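# Unscrew the grinder's lugged ring and set it down flat

## Task

Twist the lugged ring off the grinder's barrel and place it lying flat on the bench. The grinder must still be upright at the end, and neither hand may be touching the ring when you finish.

## Robot and tools

Robot: two arms. left_arm carries a left hand and right_arm a right hand; the left hand is the mirror image of the right. Base positions in the scene frame: left_arm (+0.047, +0.291, 0) m, turned slightly (quat_wxyz +1.000, 0, 0, +0.020); right_arm (-0.034, -0.293, 0) m (quat +1.000, 0, 0, -0.010). A camera stand sits behind the arms. Loose objects may occasionally get a brief push from outside.

Frames: the scene frame has its origin at table-top height halfway between the nominal bases, +z up, +x out over the table, and left_arm on the +y side. Fixed cameras and the table use it. Hand poses, velocities, targets and wrist-camera poses in results use each arm's own base frame. Each hand has a hand point 0.05 m in front of the palm and 0.15 m from the wrist mount along the fingers. Its +z runs along the straight fingers, +y out of the palm, +x across the palm; on the right hand +x points away from the thumb, on the left hand toward it. Straight fingertips reach 0.06-0.07 m past the point along +z and sit 0.06 m behind it along -y. A wrist bracket on the little-finger side can strike things.

The 28-number row (used by execute_actions and move): one flat list for both arms, every value in [-1, 1]. Order: left dx, dy, dz, rx, ry, rz; left little, ring, middle, index, thumb_bend, thumb_turn; left force_limit, speed; then the same fourteen for the right arm. The six pose numbers are an offset, not a pose: they count from that arm's Hand target as it was when the action or move started, along that arm's base axes, turning about the Hand target's position. 1.0 equals 0.6 m of travel or 180 degrees; rx, ry, rz form a single rotation vector. Repeating an offset moves the hand again. All zeros re-requests the current Hand target. The six finger numbers are absolute targets: +1 open/straight, -1 closed; thumb_turn -1 puts the thumb in front of the palm opposite the fingers, +1 beside the palm. force_limit maps -1..+1 to roughly 0..10 N at the fingertip (0..15 N for the two thumb motors). speed maps -1 (nearly still) up to full speed at +0.48 and above. To leave a hand unchanged, resend the eight numbers you last sent it (or, before any were sent, its hand_measured plus hand_force_limit and hand_speed).

execute_actions(actions, cameras): actions is a list of actions; each action is a list of up to 15 rows, one row per 1/30 s step; a short action keeps its last row until 15 steps pass. Every row in an action is measured from the same start pose. Images come back only when actions is empty or cameras names them.

move(target, speed, blend, blocking, cameras): target is one row or a list of up to 15 rows; every row is an offset from the Hand targets at the move's start, not from the row before. speed is the path top speed in m/s (0.002 to 4.3, default 0.25; rotation capped at twice that in rad/s), one value or one per target. blend, in metres, rounds corners in a list; 0 means stop at each. The whole move is capped at 10 s. Hand numbers of later targets are applied on arrival. blocking=false returns after about 0.5 s while the move continues. The result adds a move: line such as done, off_target, moving, held or fault, plus limits (paced = pose clipped, held = steps withheld).

wait(seconds 0-10): lets time pass holding commands. stop(): brakes a running move. zoom_image(camera, region [x0, y0, x1, y1] in pixels, at most 504x504) enlarges the newest image of cam_head_left, cam_head_right, cam_high, cam_low, cam_left_wrist or cam_right_wrist (all 672x504). show_instructions() shows the reference pages. finished_scene() ends the scene permanently.

Results: end_effector_position (m) and end_effector_quat_wxyz per arm in its base frame; Hand target (the commanded pose after clipping, from which the next offset counts); hand_measured, hand_stopped_by (moving, target, force, stalled, fault) and hand_load_n (fingertip load in N, positive when pushed open), each six values in motor order; joint torques, joint velocities, motor temperatures.

Behaviour to expect: each step, orientation commands are limited to 40 degrees from the current orientation. Arms track loosely and often rest 1-3 cm (sometimes 5 cm) low or short without any contact; if short, send the remaining distance as an extra offset. A blocked arm keeps pressing until commanded back beyond its hand point. Finger motors stop at force_limit or the target and then lock; to grip harder, raise force_limit and send a more-closed target than measured; to release, send a more-open one. Close slowly (speed -0.94 or below) for a gentle grip. Objects 0.035-0.065 m thick can be held with the thumb in front; handles down to about 0.025 m.

Avoid: dropping the ring or letting anything leave the table; knocking the grinder over; fast or hard contacts with fixed or heavy items; the two hands touching or gripping each other; paths passing near an arm's own base; heavy finger loads from twisting. Holding loads or pushing at unreachable poses heats motors: a MOTOR HOT line appears at 85 °C and at 100 °C the arm goes limp for 30-60 s.

Each tool is called after "Call:" as name(argument=value, ...), one argument or row to a line, values as JSON.

Reference images:

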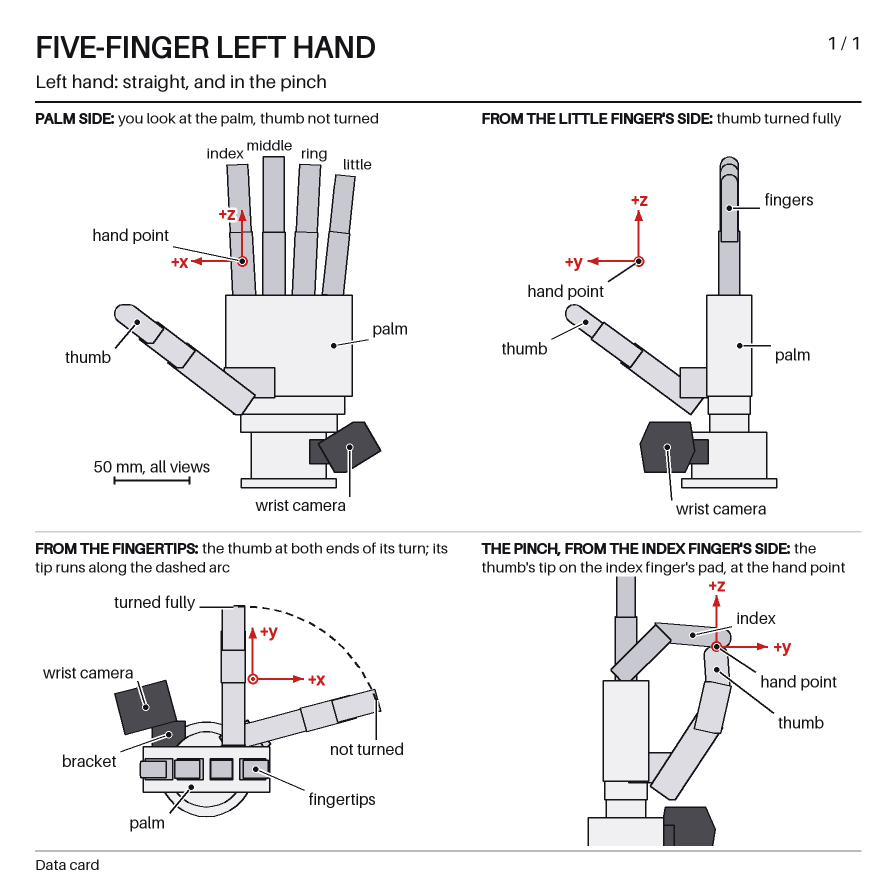

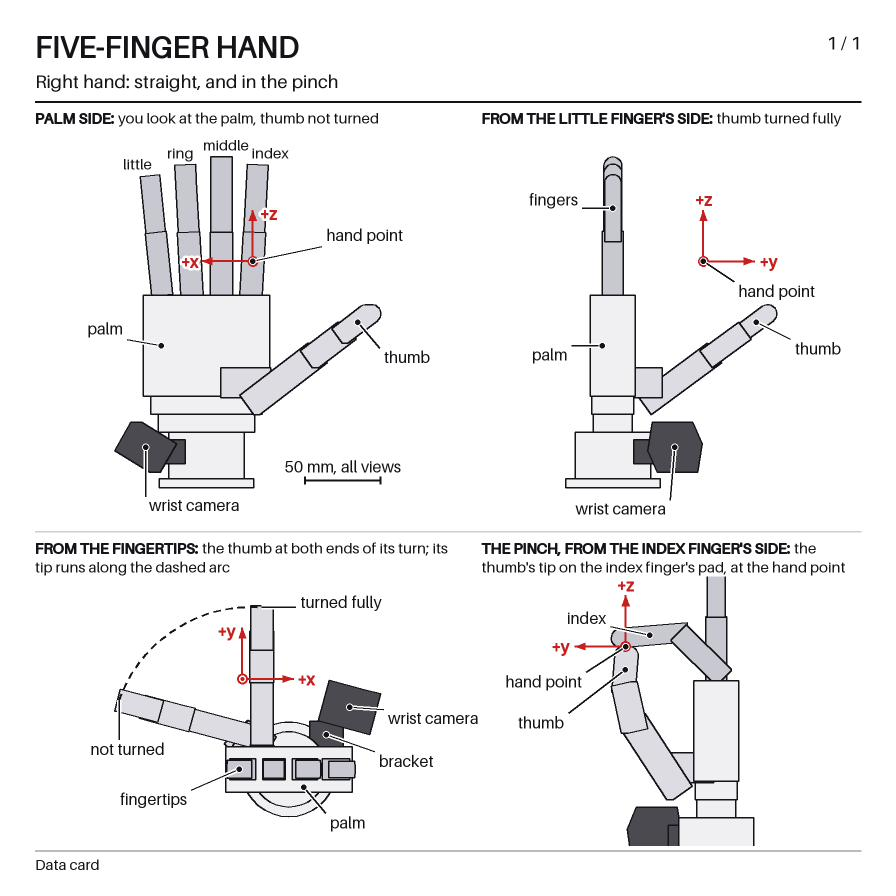

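## Session

Call:
execute_actions(
  actions=[],
)

Scene clock: 0.00 s.
left_arm: end_effector_position=(+0.0243, -0.1798, +0.1222) hand_measured=(+1.000, +1.000, +1.000, +1.000, +1.000, +1.000) hand_load_n=(+0.0, +0.0, +0.0, +0.0, +0.0, -0.5) hand_stopped_by=(target, target, target, target, target, target) hand_force_limit=0.00 hand_speed=-0.80 end_effector_quat_wxyz=(-0.029, +0.372, +0.928, +0.021) | right_arm: end_effector_position=(+0.4251, +0.0004, +0.1598) hand_measured=(+1.000, +1.000, +1.000, +1.000, +1.000, +1.000) hand_load_n=(+0.0, +0.0, +0.0, +0.0, +0.0, +0.0) hand_stopped_by=(target, target, target, target, target, target) hand_force_limit=0.00 hand_speed=-0.80 end_effector_quat_wxyz=(+0.032, -0.471, +0.836, -0.280)
Joint positions: left_arm=[-1.52 1.056 0.772 -1.349 0.036 0.814] | right_arm=[0.094 1.335 1.112 -1.033 0.484 0.56]
Joint velocities: within noise
Joint torques (N m): no reading
Motor temperatures (°C): left_arm=[35 36 32 34 30 29] | right_arm=[30 27 30 31 32 29]
Heat: left arm: hottest shoulder 36 °C; right arm: hottest wrist yaw 32 °C.
Hand target: left_arm +0.0248, -0.1891, +0.1297; -0.023, +0.372, +0.928, +0.008 | right_arm +0.4352, +0.0012, +0.1741; +0.047, -0.466, +0.836, -0.287

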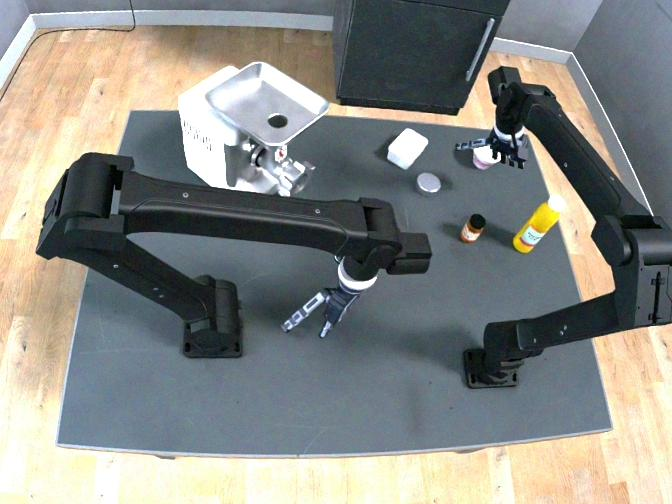

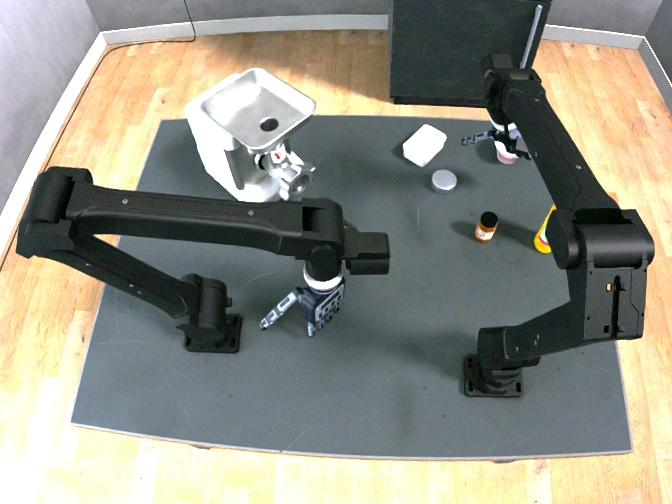

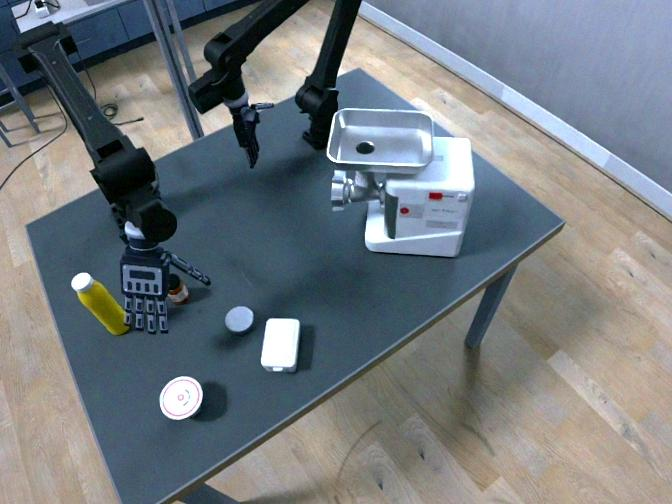

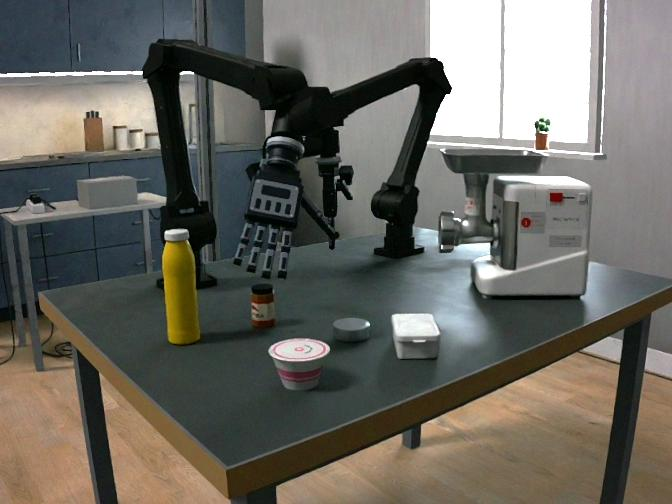

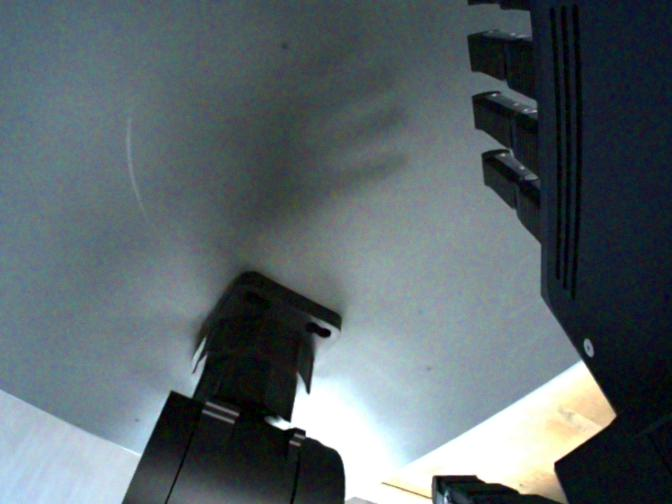

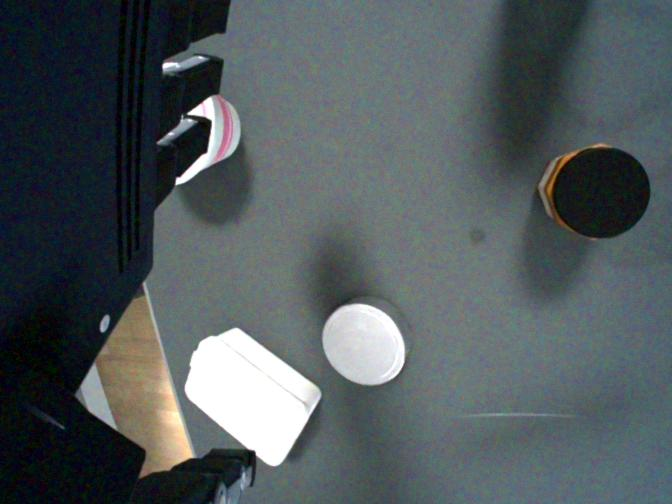

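Call:
zoom_image(
  camera="cam_low",
  region=[420, 130, 600, 310],
)

Call:
zoom_image(
  camera="cam_high",
  region=[310, 90, 490, 260],
)

Call:
zoom_image(
  camera="cam_head_right",
  region=[180, 60, 340, 210],
)

Call:
zoom_image(
  camera="cam_head_left",
  region=[170, 60, 340, 210],
)

Scaled by 2.800 from the camera's 672x504 image, which has a finer 960x720 frame.

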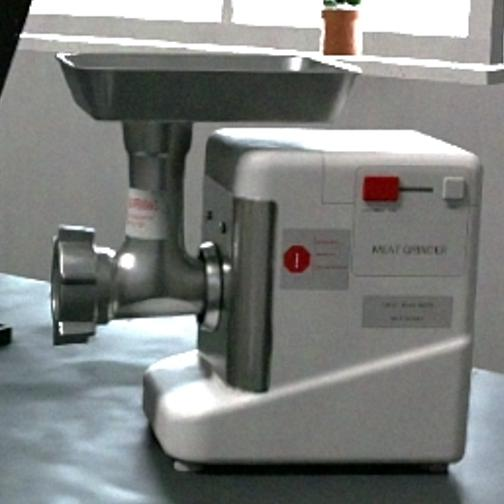

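Scaled by 2.800 from the camera's 672x504 image, which has a finer 960x720 frame.

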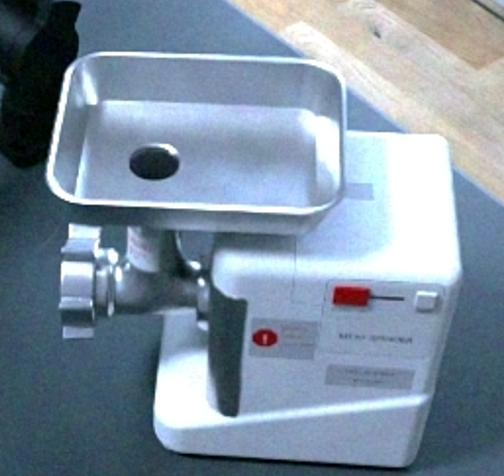

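Scaled by 3.150 from the camera's 672x504 image, which has a finer 960x720 frame.

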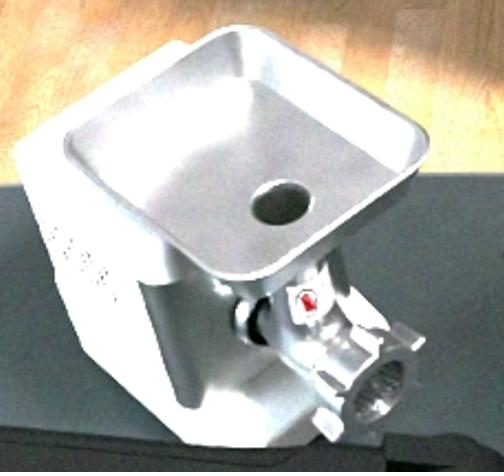

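Scaled by 2.965 from the camera's 672x504 image, which has a finer 960x720 frame.

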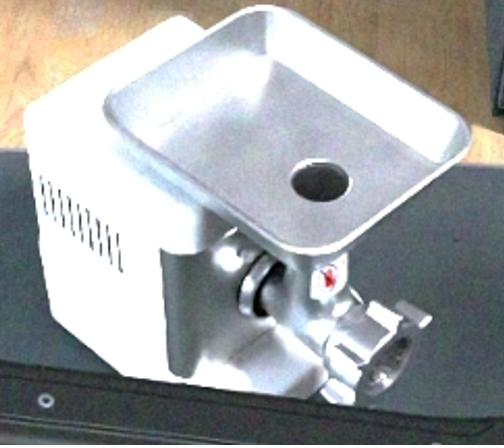

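Call:
move(
  target=[
    [0,0,0,0,0,0,1,1,1,1,1,1,0,-0.8,-0.1,0.083,0.2,0,0,0,1,1,1,1,1,1,0,-0.8],
    [0,0,0,0,0,0,1,1,1,1,1,1,0,-0.8,-0.2895,0.3813,0.0765,0.1343,-0.34,0.4981,1,1,1,1,1,1,0,-0.8],
  ],
  speed=0.35,
  blend=[0.04,0],
  cameras=["all"],
)

Scene clock: 222.83 s.
left_arm: end_effector_position=(+0.0243, -0.1798, +0.1222) hand_measured=(+1.000, +1.000, +1.000, +1.000, +1.000, +1.000) hand_load_n=(+0.0, +0.0, +0.0, +0.0, +0.0, +0.0) hand_stopped_by=(target, target, target, target, target, target) hand_force_limit=0.00 hand_speed=-0.80 end_effector_quat_wxyz=(-0.029, +0.372, +0.928, +0.021) | right_arm: end_effector_position=(+0.2581, +0.2332, +0.2211) hand_measured=(+1.000, +1.000, +1.000, +1.000, +1.000, +1.000) hand_load_n=(+0.0, +0.0, +0.0, +0.0, +0.0, +0.0) hand_stopped_by=(target, target, target, target, target, target) hand_force_limit=0.00 hand_speed=-0.80 end_effector_quat_wxyz=(+0.680, -0.684, +0.187, -0.189)
Joint positions: left_arm=[-1.52 1.056 0.772 -1.349 0.036 0.814] | right_arm=[0.271 0.636 0.297 0.332 -0.762 -0.009]
Joint torques (N m): left_arm=[-0.79 -4.13 8.31 -0.08 0.1 0.05] | right_arm=[-1.85 -0.21 7.92 2.82 -0.17 0.22]
Motor temperatures (°C): left_arm=[33 34 39 31 26 28] | right_arm=[30 29 41 29 30 28]
Heat: left arm: hottest elbow 39 °C; right arm: hottest elbow 41 °C.
Hand target: left_arm +0.0248, -0.1891, +0.1297; -0.023, +0.372, +0.928, +0.008 | right_arm +0.2615, +0.2300, +0.2202; +0.681, -0.680, +0.192, -0.192
Off the commanded pose: left_arm 0.012 m, 2 deg | right_arm 0.005 m, 1 deg.
move: off_target (left_arm)

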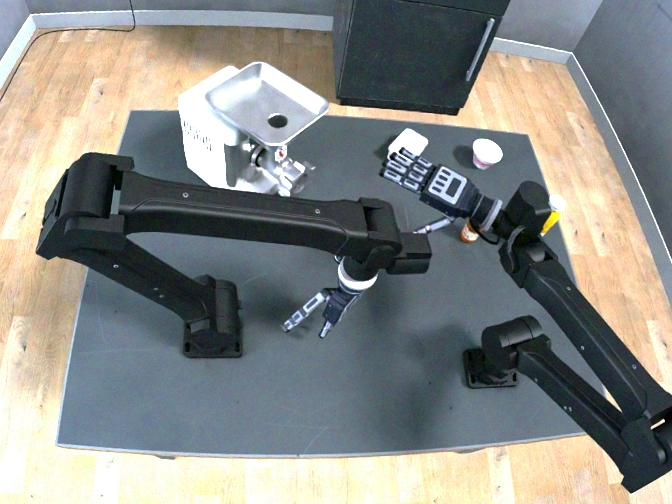

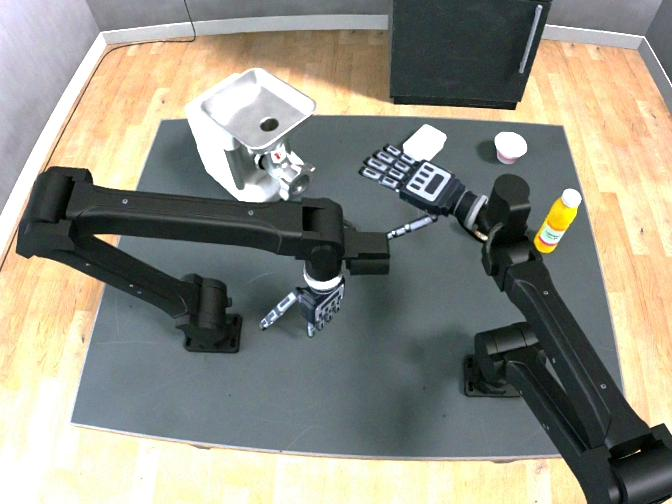

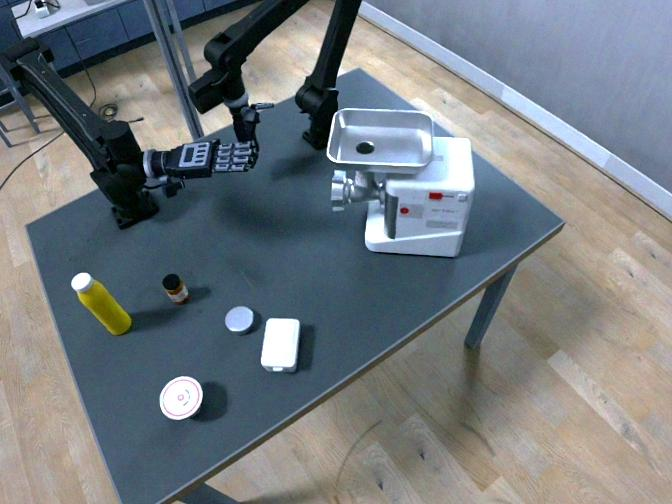

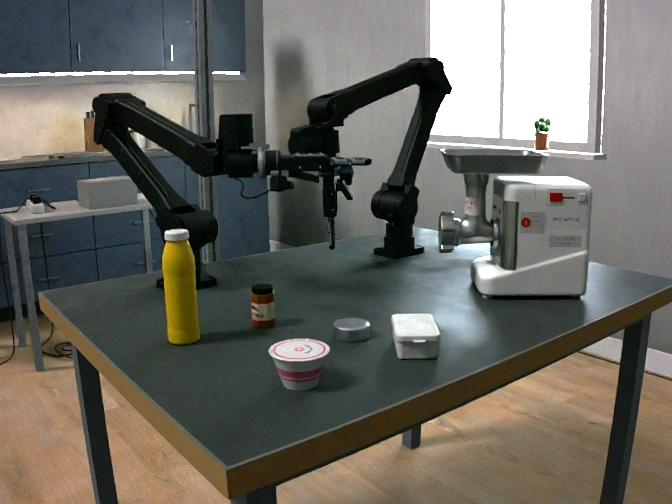

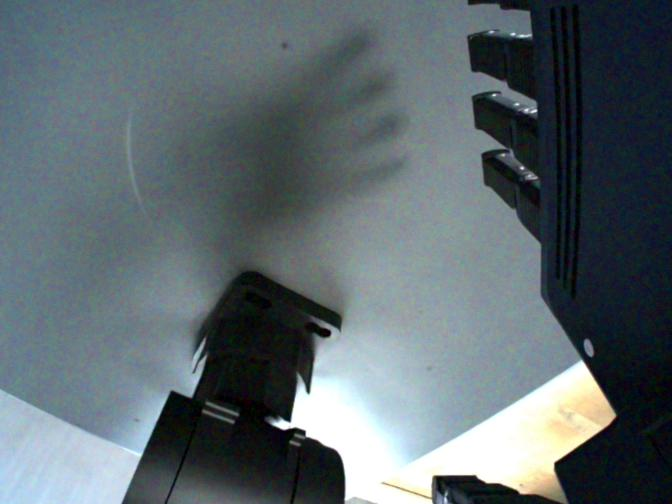

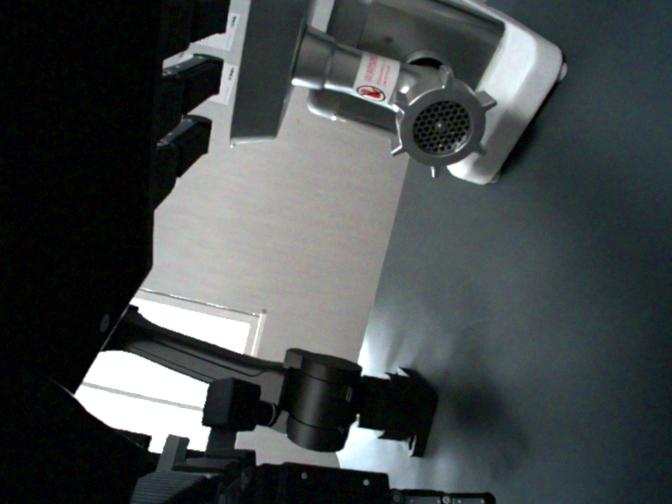

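Call:
zoom_image(
  camera="cam_right_wrist",
  region=[350, 50, 530, 200],
)

Call:
zoom_image(
  camera="cam_high",
  region=[310, 100, 430, 220],
)

Scaled by 2.800 from the camera's 672x504 image, which has a finer 960x720 frame.

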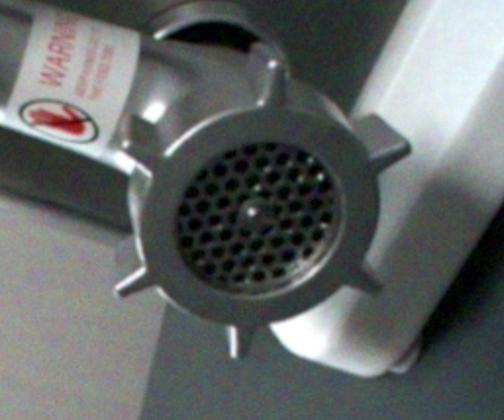

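Scaled by 4.200 from the camera's 672x504 image, which has a finer 960x720 frame.

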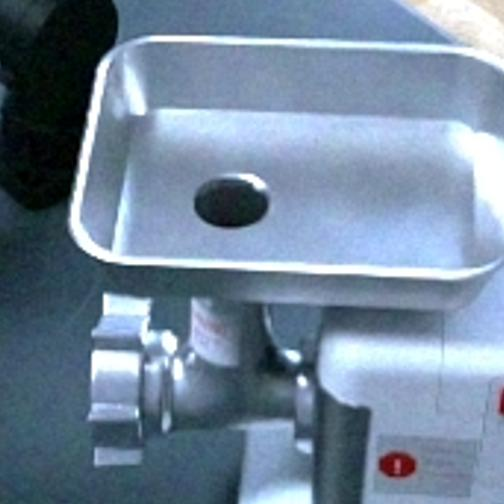

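Call:
move(
  target=[0,0,0,0,0,0,1,1,1,1,1,1,0,-0.8,0.0524,0.0852,0,0,0,0,1,1,1,1,1,1,0,-0.8],
  speed=0.2,
  cameras=["cam_head_left","cam_head_right","cam_high","cam_low","cam_right_wrist"],
)

Call:
zoom_image(
  camera="cam_right_wrist",
  region=[350, 20, 550, 200],
)

Scene clock: 258.93 s.
left_arm: end_effector_position=(+0.0243, -0.1798, +0.1222) hand_measured=(+1.000, +1.000, +1.000, +1.000, +1.000, +1.000) hand_load_n=(+0.0, +0.0, +0.0, +0.0, +0.0, +0.0) hand_stopped_by=(target, target, target, target, target, target) hand_force_limit=0.00 hand_speed=-0.80 end_effector_quat_wxyz=(-0.029, +0.372, +0.928, +0.021) | right_arm: end_effector_position=(+0.2788, +0.2678, +0.1857) hand_measured=(+1.000, +1.000, +1.000, +1.000, +1.000, +1.000) hand_load_n=(+0.0, +0.0, +0.0, +0.0, +0.0, +0.0) hand_stopped_by=(target, target, target, target, target, target) hand_force_limit=0.00 hand_speed=-0.80 end_effector_quat_wxyz=(+0.662, -0.696, +0.213, -0.179)
Joint positions: left_arm=[-1.52 1.056 0.772 -1.349 0.036 0.814] | right_arm=[0.412 0.852 0.306 0.474 -0.597 -0.007]
Joint torques (N m): left_arm=[-1.38 -4.19 8.28 -0.13 0.07 0.06] | right_arm=[0.21 -2.02 12.88 2.82 -0.02 0.19]
Heat: left arm: hottest elbow 39 °C; right arm: hottest elbow 40 °C.
Hand target: left_arm +0.0248, -0.1891, +0.1297; -0.023, +0.372, +0.928, +0.008 | right_arm +0.2929, +0.2812, +0.2202; +0.681, -0.680, +0.192, -0.192
Off the commanded pose: left_arm 0.012 m, 2 deg | right_arm 0.040 m, 4 deg.
move: off_target (left_arm, right_arm)
Images, in order (width x height): cam_head_left 672x504, cam_head_right 672x504, cam_high 672x504, cam_low 672x504, cam_right_wrist 672x504.

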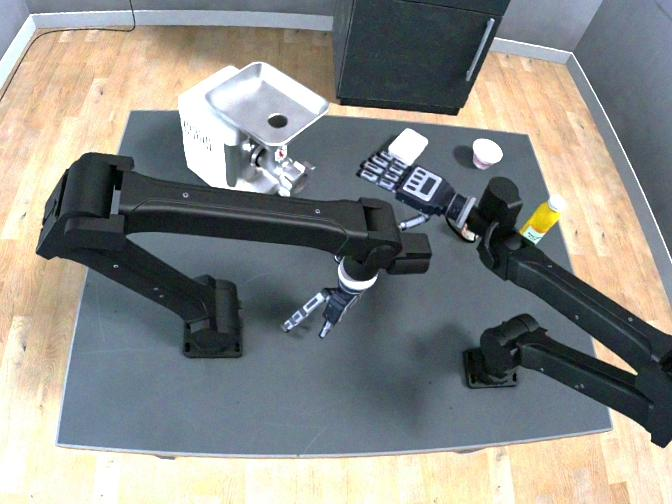

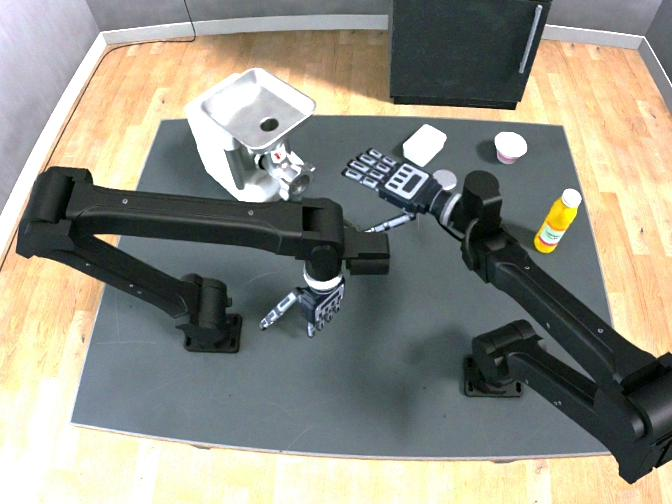

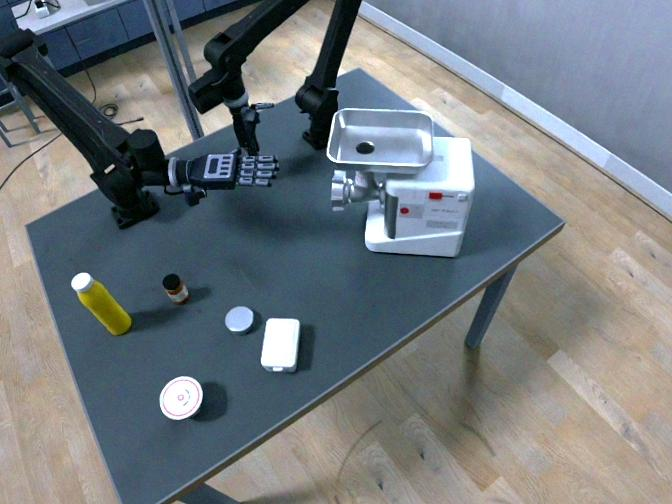

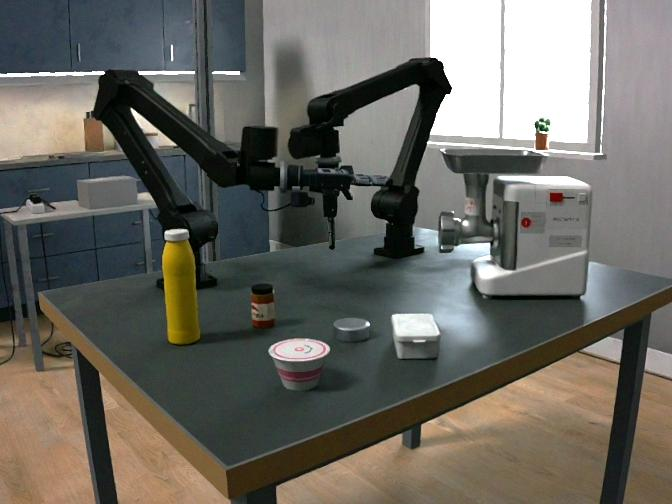

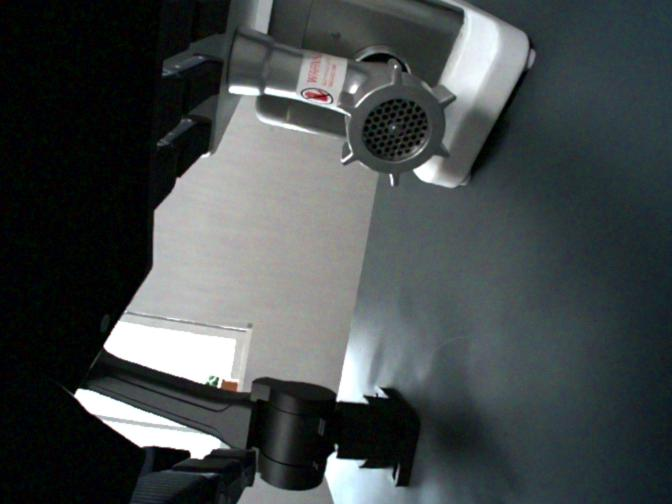

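Scaled by 2.520 from the camera's 672x504 image, which has a finer 960x720 frame.

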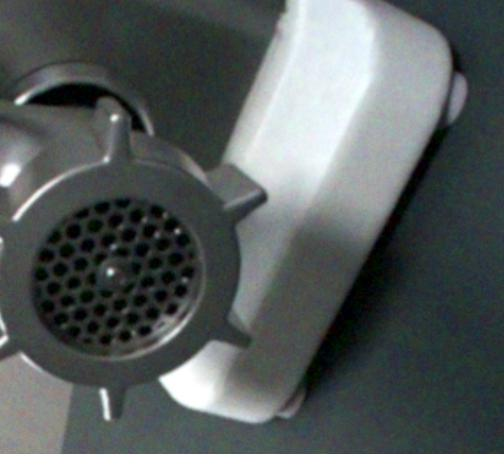

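Call:
move(
  target=[0,0,0,0,0,0,1,1,1,1,1,1,0,-0.8,0.023,-0.0247,-0.1,0,0,-0.041,1,1,1,1,1,1,0,-0.8],
  speed=0.2,
  cameras=["cam_head_left","cam_high","cam_low","cam_right_wrist"],
)

Call:
zoom_image(
  camera="cam_right_wrist",
  region=[250, 0, 502, 189],
)

Scene clock: 493.83 s.
left_arm: end_effector_position=(+0.0243, -0.1798, +0.1222) hand_measured=(+1.000, +1.000, +1.000, +1.000, +1.000, +1.000) hand_load_n=(+0.0, +0.0, +0.0, +0.0, -0.5, +0.0) hand_stopped_by=(target, target, target, target, target, target) hand_force_limit=0.00 hand_speed=-0.80 end_effector_quat_wxyz=(-0.029, +0.372, +0.928, +0.021) | right_arm: end_effector_position=(+0.3105, +0.2618, +0.1601) hand_measured=(+1.000, +1.000, +1.000, +1.000, +1.000, +1.000) hand_load_n=(+0.0, +0.0, +0.0, +0.0, +0.0, +0.0) hand_stopped_by=(target, target, target, target, target, target) hand_force_limit=0.00 hand_speed=-0.80 end_effector_quat_wxyz=(+0.662, -0.668, +0.239, -0.240)
Joint positions: left_arm=[-1.52 1.056 0.772 -1.349 0.036 0.814] | right_arm=[0.418 1.022 0.251 0.763 -0.462 -0.007]
Joint torques (N m): left_arm=[-0.91 -4.19 8.16 -0.06 0.07 0.06] | right_arm=[0.21 -2.78 6.32 3.06 0 0.18]
Motor temperatures (°C): left_arm=[32 33 40 30 25 27] | right_arm=[29 27 46 28 29 28]
Heat: left arm: hottest elbow 40 °C; right arm: hottest elbow 46 °C.
Hand target: left_arm +0.0248, -0.1891, +0.1297; -0.023, +0.372, +0.928, +0.008 | right_arm +0.3068, +0.2663, +0.1602; +0.667, -0.667, +0.235, -0.236
Off the commanded pose: left_arm 0.012 m, 2 deg | right_arm 0.006 m, 1 deg.
move: off_target (left_arm)
Images, in order (width x height): cam_head_left 672x504, cam_high 672x504, cam_low 672x504, cam_right_wrist 672x504.

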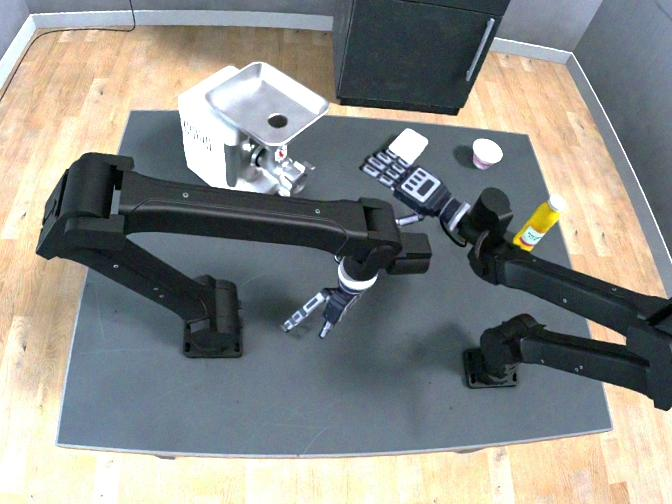

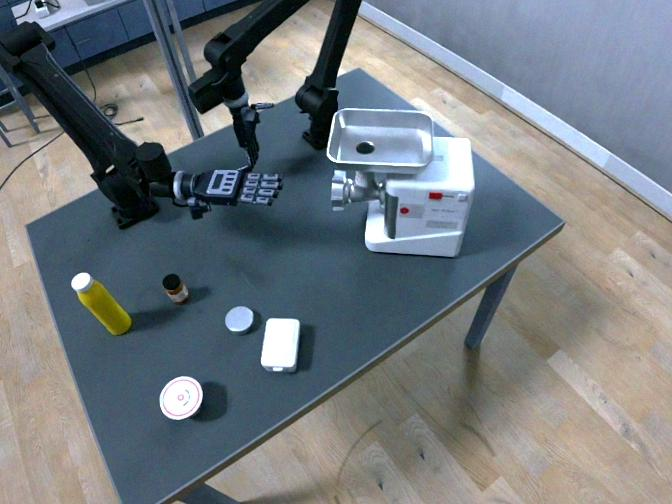

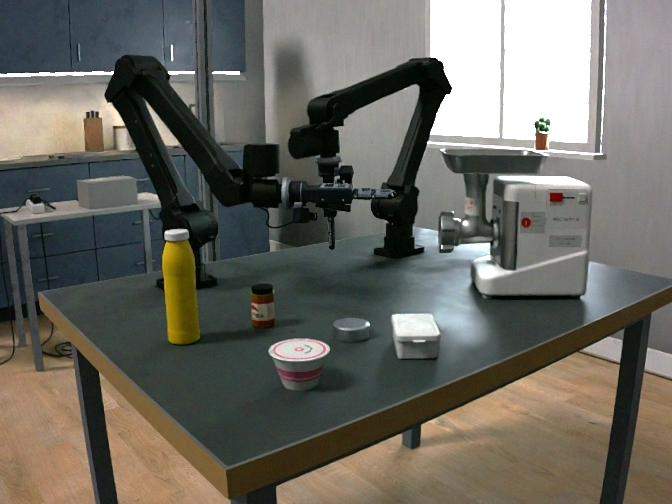

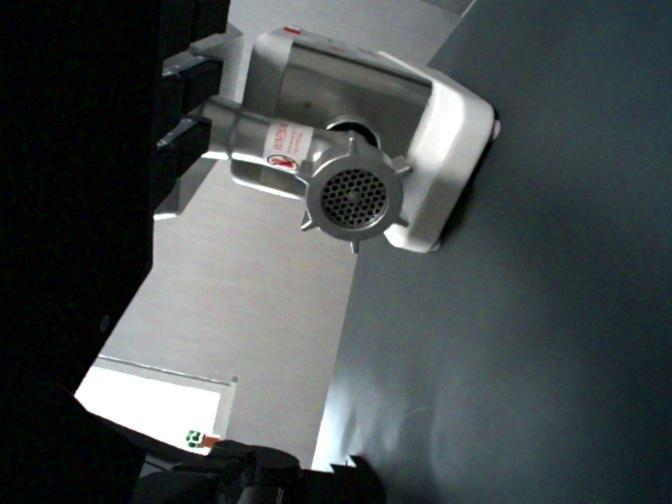

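Scaled by 2.000 from the camera's 672x504 image, which has a finer 960x720 frame.

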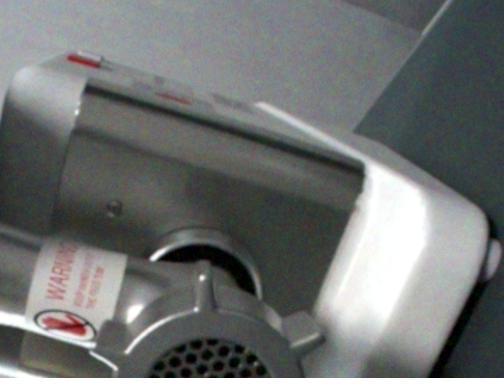

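Call:
zoom_image(
  camera="cam_high",
  region=[170, 120, 380, 260],
)

Call:
zoom_image(
  camera="cam_low",
  region=[280, 150, 490, 290],
)

Scaled by 2.400 from the camera's 672x504 image, which has a finer 960x720 frame.

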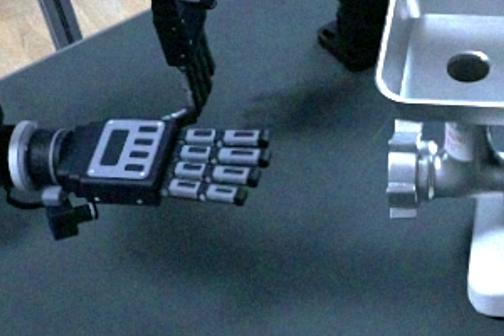

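Scaled by 2.400 from the camera's 672x504 image, which has a finer 960x720 frame.

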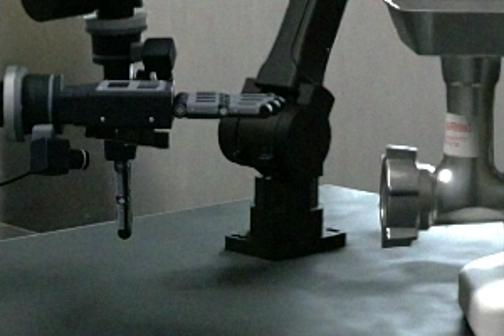

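Call:
move(
  target=[0,0,0,0,0,0,1,1,1,1,1,1,0,-0.8,0.053,0.064,0,0,0,0,1,1,1,1,1,1,0,-0.8],
  speed=0.15,
  cameras=["cam_head_left","cam_head_right","cam_high","cam_low","cam_right_wrist"],
)

Call:
zoom_image(
  camera="cam_high",
  region=[200, 120, 410, 260],
)

Call:
zoom_image(
  camera="cam_low",
  region=[310, 150, 520, 290],
)

Call:
zoom_image(
  camera="cam_head_right",
  region=[220, 100, 430, 240],
)

Scene clock: 564.37 s.
left_arm: end_effector_position=(+0.0243, -0.1798, +0.1222) hand_measured=(+1.000, +1.000, +1.000, +1.000, +1.000, +1.000) hand_load_n=(+0.0, +0.0, +0.0, +0.0, +0.0, +0.0) hand_stopped_by=(target, target, target, target, target, target) hand_force_limit=0.00 hand_speed=-0.80 end_effector_quat_wxyz=(-0.029, +0.372, +0.928, +0.021) | right_arm: end_effector_position=(+0.3246, +0.2894, +0.1343) hand_measured=(+1.000, +1.000, +1.000, +1.000, +1.000, +1.000) hand_load_n=(+0.0, +0.0, +0.0, +0.0, +0.0, +0.0) hand_stopped_by=(target, target, target, target, target, target) hand_force_limit=0.00 hand_speed=-0.80 end_effector_quat_wxyz=(+0.648, -0.682, +0.252, -0.227)
Joint positions: left_arm=[-1.52 1.056 0.772 -1.349 0.036 0.814] | right_arm=[0.494 1.193 0.299 0.831 -0.385 -0.007]
Joint torques (N m): left_arm=[-0.85 -4.01 8.25 -0.05 0.1 0.07] | right_arm=[0.21 -4.6 10.24 3.1 -0.01 0.19]
Motor temperatures (°C): left_arm=[32 32 41 29 25 27] | right_arm=[29 27 40 28 29 28]
Heat: left arm: hottest elbow 41 °C; right arm: hottest elbow 40 °C.
Hand target: left_arm +0.0248, -0.1891, +0.1297; -0.023, +0.372, +0.928, +0.008 | right_arm +0.3386, +0.3047, +0.1601; +0.667, -0.667, +0.235, -0.236
Off the commanded pose: left_arm 0.012 m, 2 deg | right_arm 0.033 m, 4 deg.
move: off_target (left_arm, right_arm)
Images, in order (width x height): cam_head_left 672x504, cam_head_right 672x504, cam_high 672x504, cam_low 672x504, cam_right_wrist 672x504.

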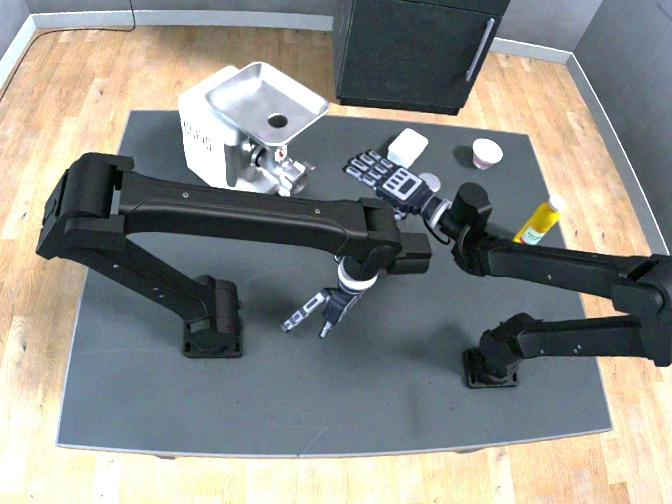

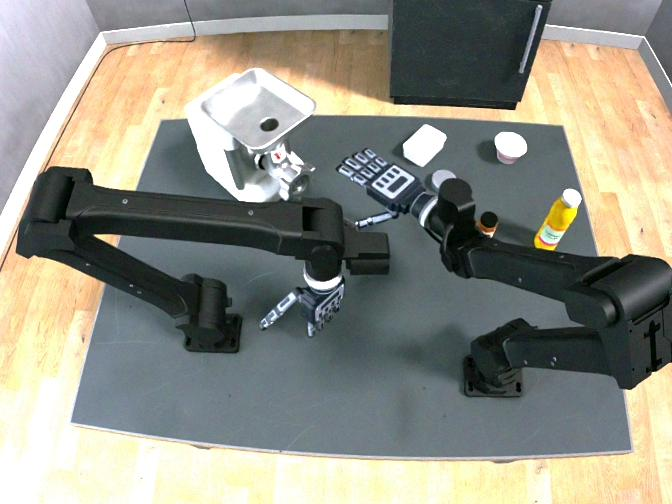

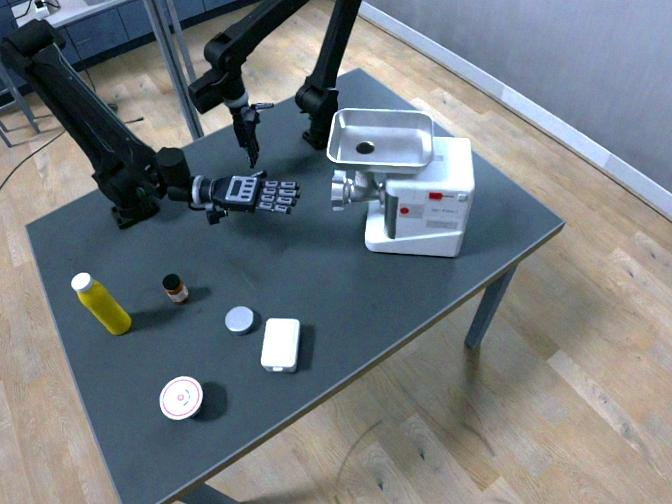

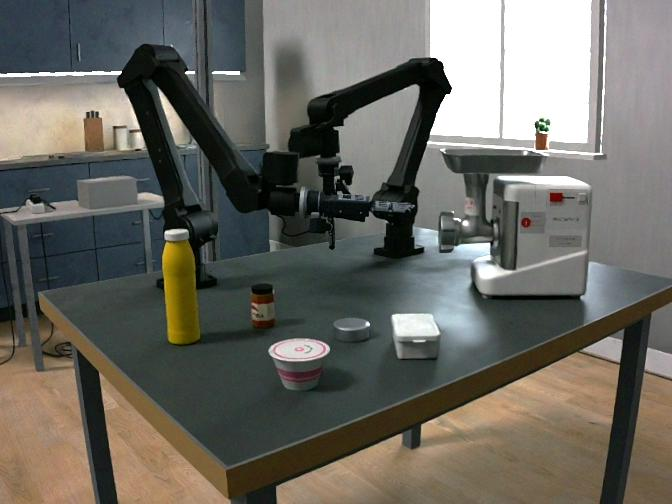

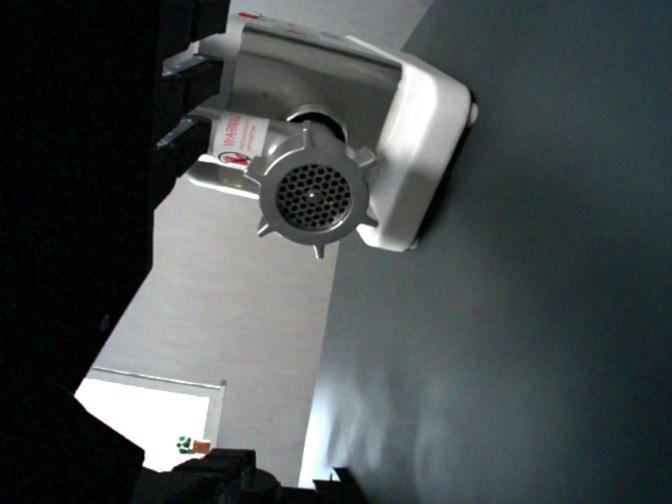

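Scaled by 2.400 from the camera's 672x504 image, which has a finer 960x720 frame.

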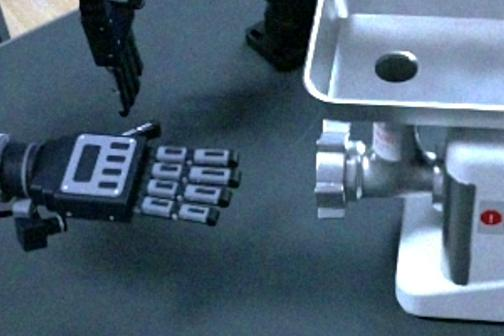

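Scaled by 2.400 from the camera's 672x504 image, which has a finer 960x720 frame.

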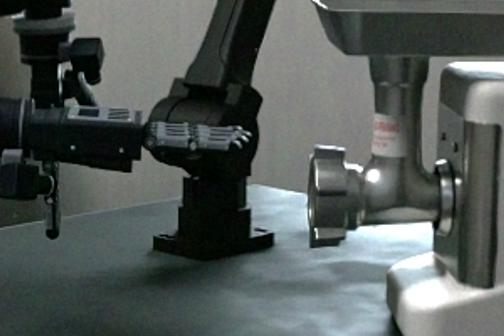

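Scaled by 2.400 from the camera's 672x504 image, which has a finer 960x720 frame.

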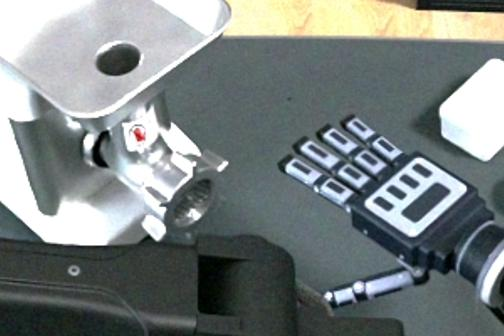

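Call:
move(
  target=[0,0,0,0,0,0,1,1,1,1,1,1,0,-0.8,0,0,0,0,0,0,1,1,1,1,1,1,0,-0.8],
  speed=0.15,
  cameras=["cam_right_wrist"],
)

Scene clock: 572.40 s.
left_arm: end_effector_position=(+0.0243, -0.1798, +0.1222) hand_measured=(+1.000, +1.000, +1.000, +1.000, +1.000, +1.000) hand_load_n=(+0.0, +0.0, +0.0, +0.0, +0.0, +0.0) hand_stopped_by=(target, target, target, target, target, target) hand_force_limit=0.00 hand_speed=-0.80 end_effector_quat_wxyz=(-0.029, +0.372, +0.928, +0.021) | right_arm: end_effector_position=(+0.3247, +0.2894, +0.1344) hand_measured=(+1.000, +1.000, +1.000, +1.000, +1.000, +1.000) hand_load_n=(+0.0, +0.0, +0.0, +0.0, +0.0, -0.5) hand_stopped_by=(target, target, target, target, target, target) hand_force_limit=0.00 hand_speed=-0.80 end_effector_quat_wxyz=(+0.648, -0.682, +0.252, -0.227)
Joint positions: left_arm=[-1.52 1.056 0.772 -1.349 0.036 0.814] | right_arm=[0.494 1.193 0.299 0.831 -0.385 -0.007]
Joint torques (N m): left_arm=[-0.91 -4.19 8.32 -0.1 0.07 0.08] | right_arm=[0.21 -4.6 10.25 3.03 -0.01 0.18]
Heat: left arm: hottest elbow 41 °C; right arm: hottest elbow 40 °C.
Hand target: left_arm +0.0248, -0.1891, +0.1297; -0.023, +0.372, +0.928, +0.008 | right_arm +0.3386, +0.3046, +0.1602; +0.667, -0.667, +0.235, -0.236
Off the commanded pose: left_arm 0.012 m, 2 deg | right_arm 0.033 m, 4 deg.
move: off_target (left_arm, right_arm)
Images, in order (width x height): cam_right_wrist 672x504.

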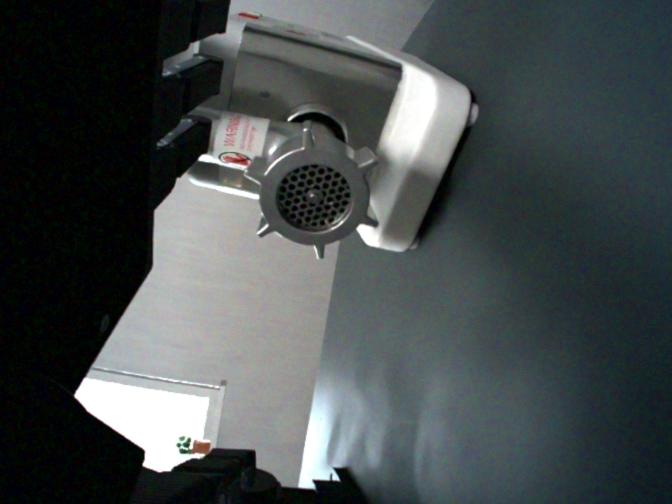

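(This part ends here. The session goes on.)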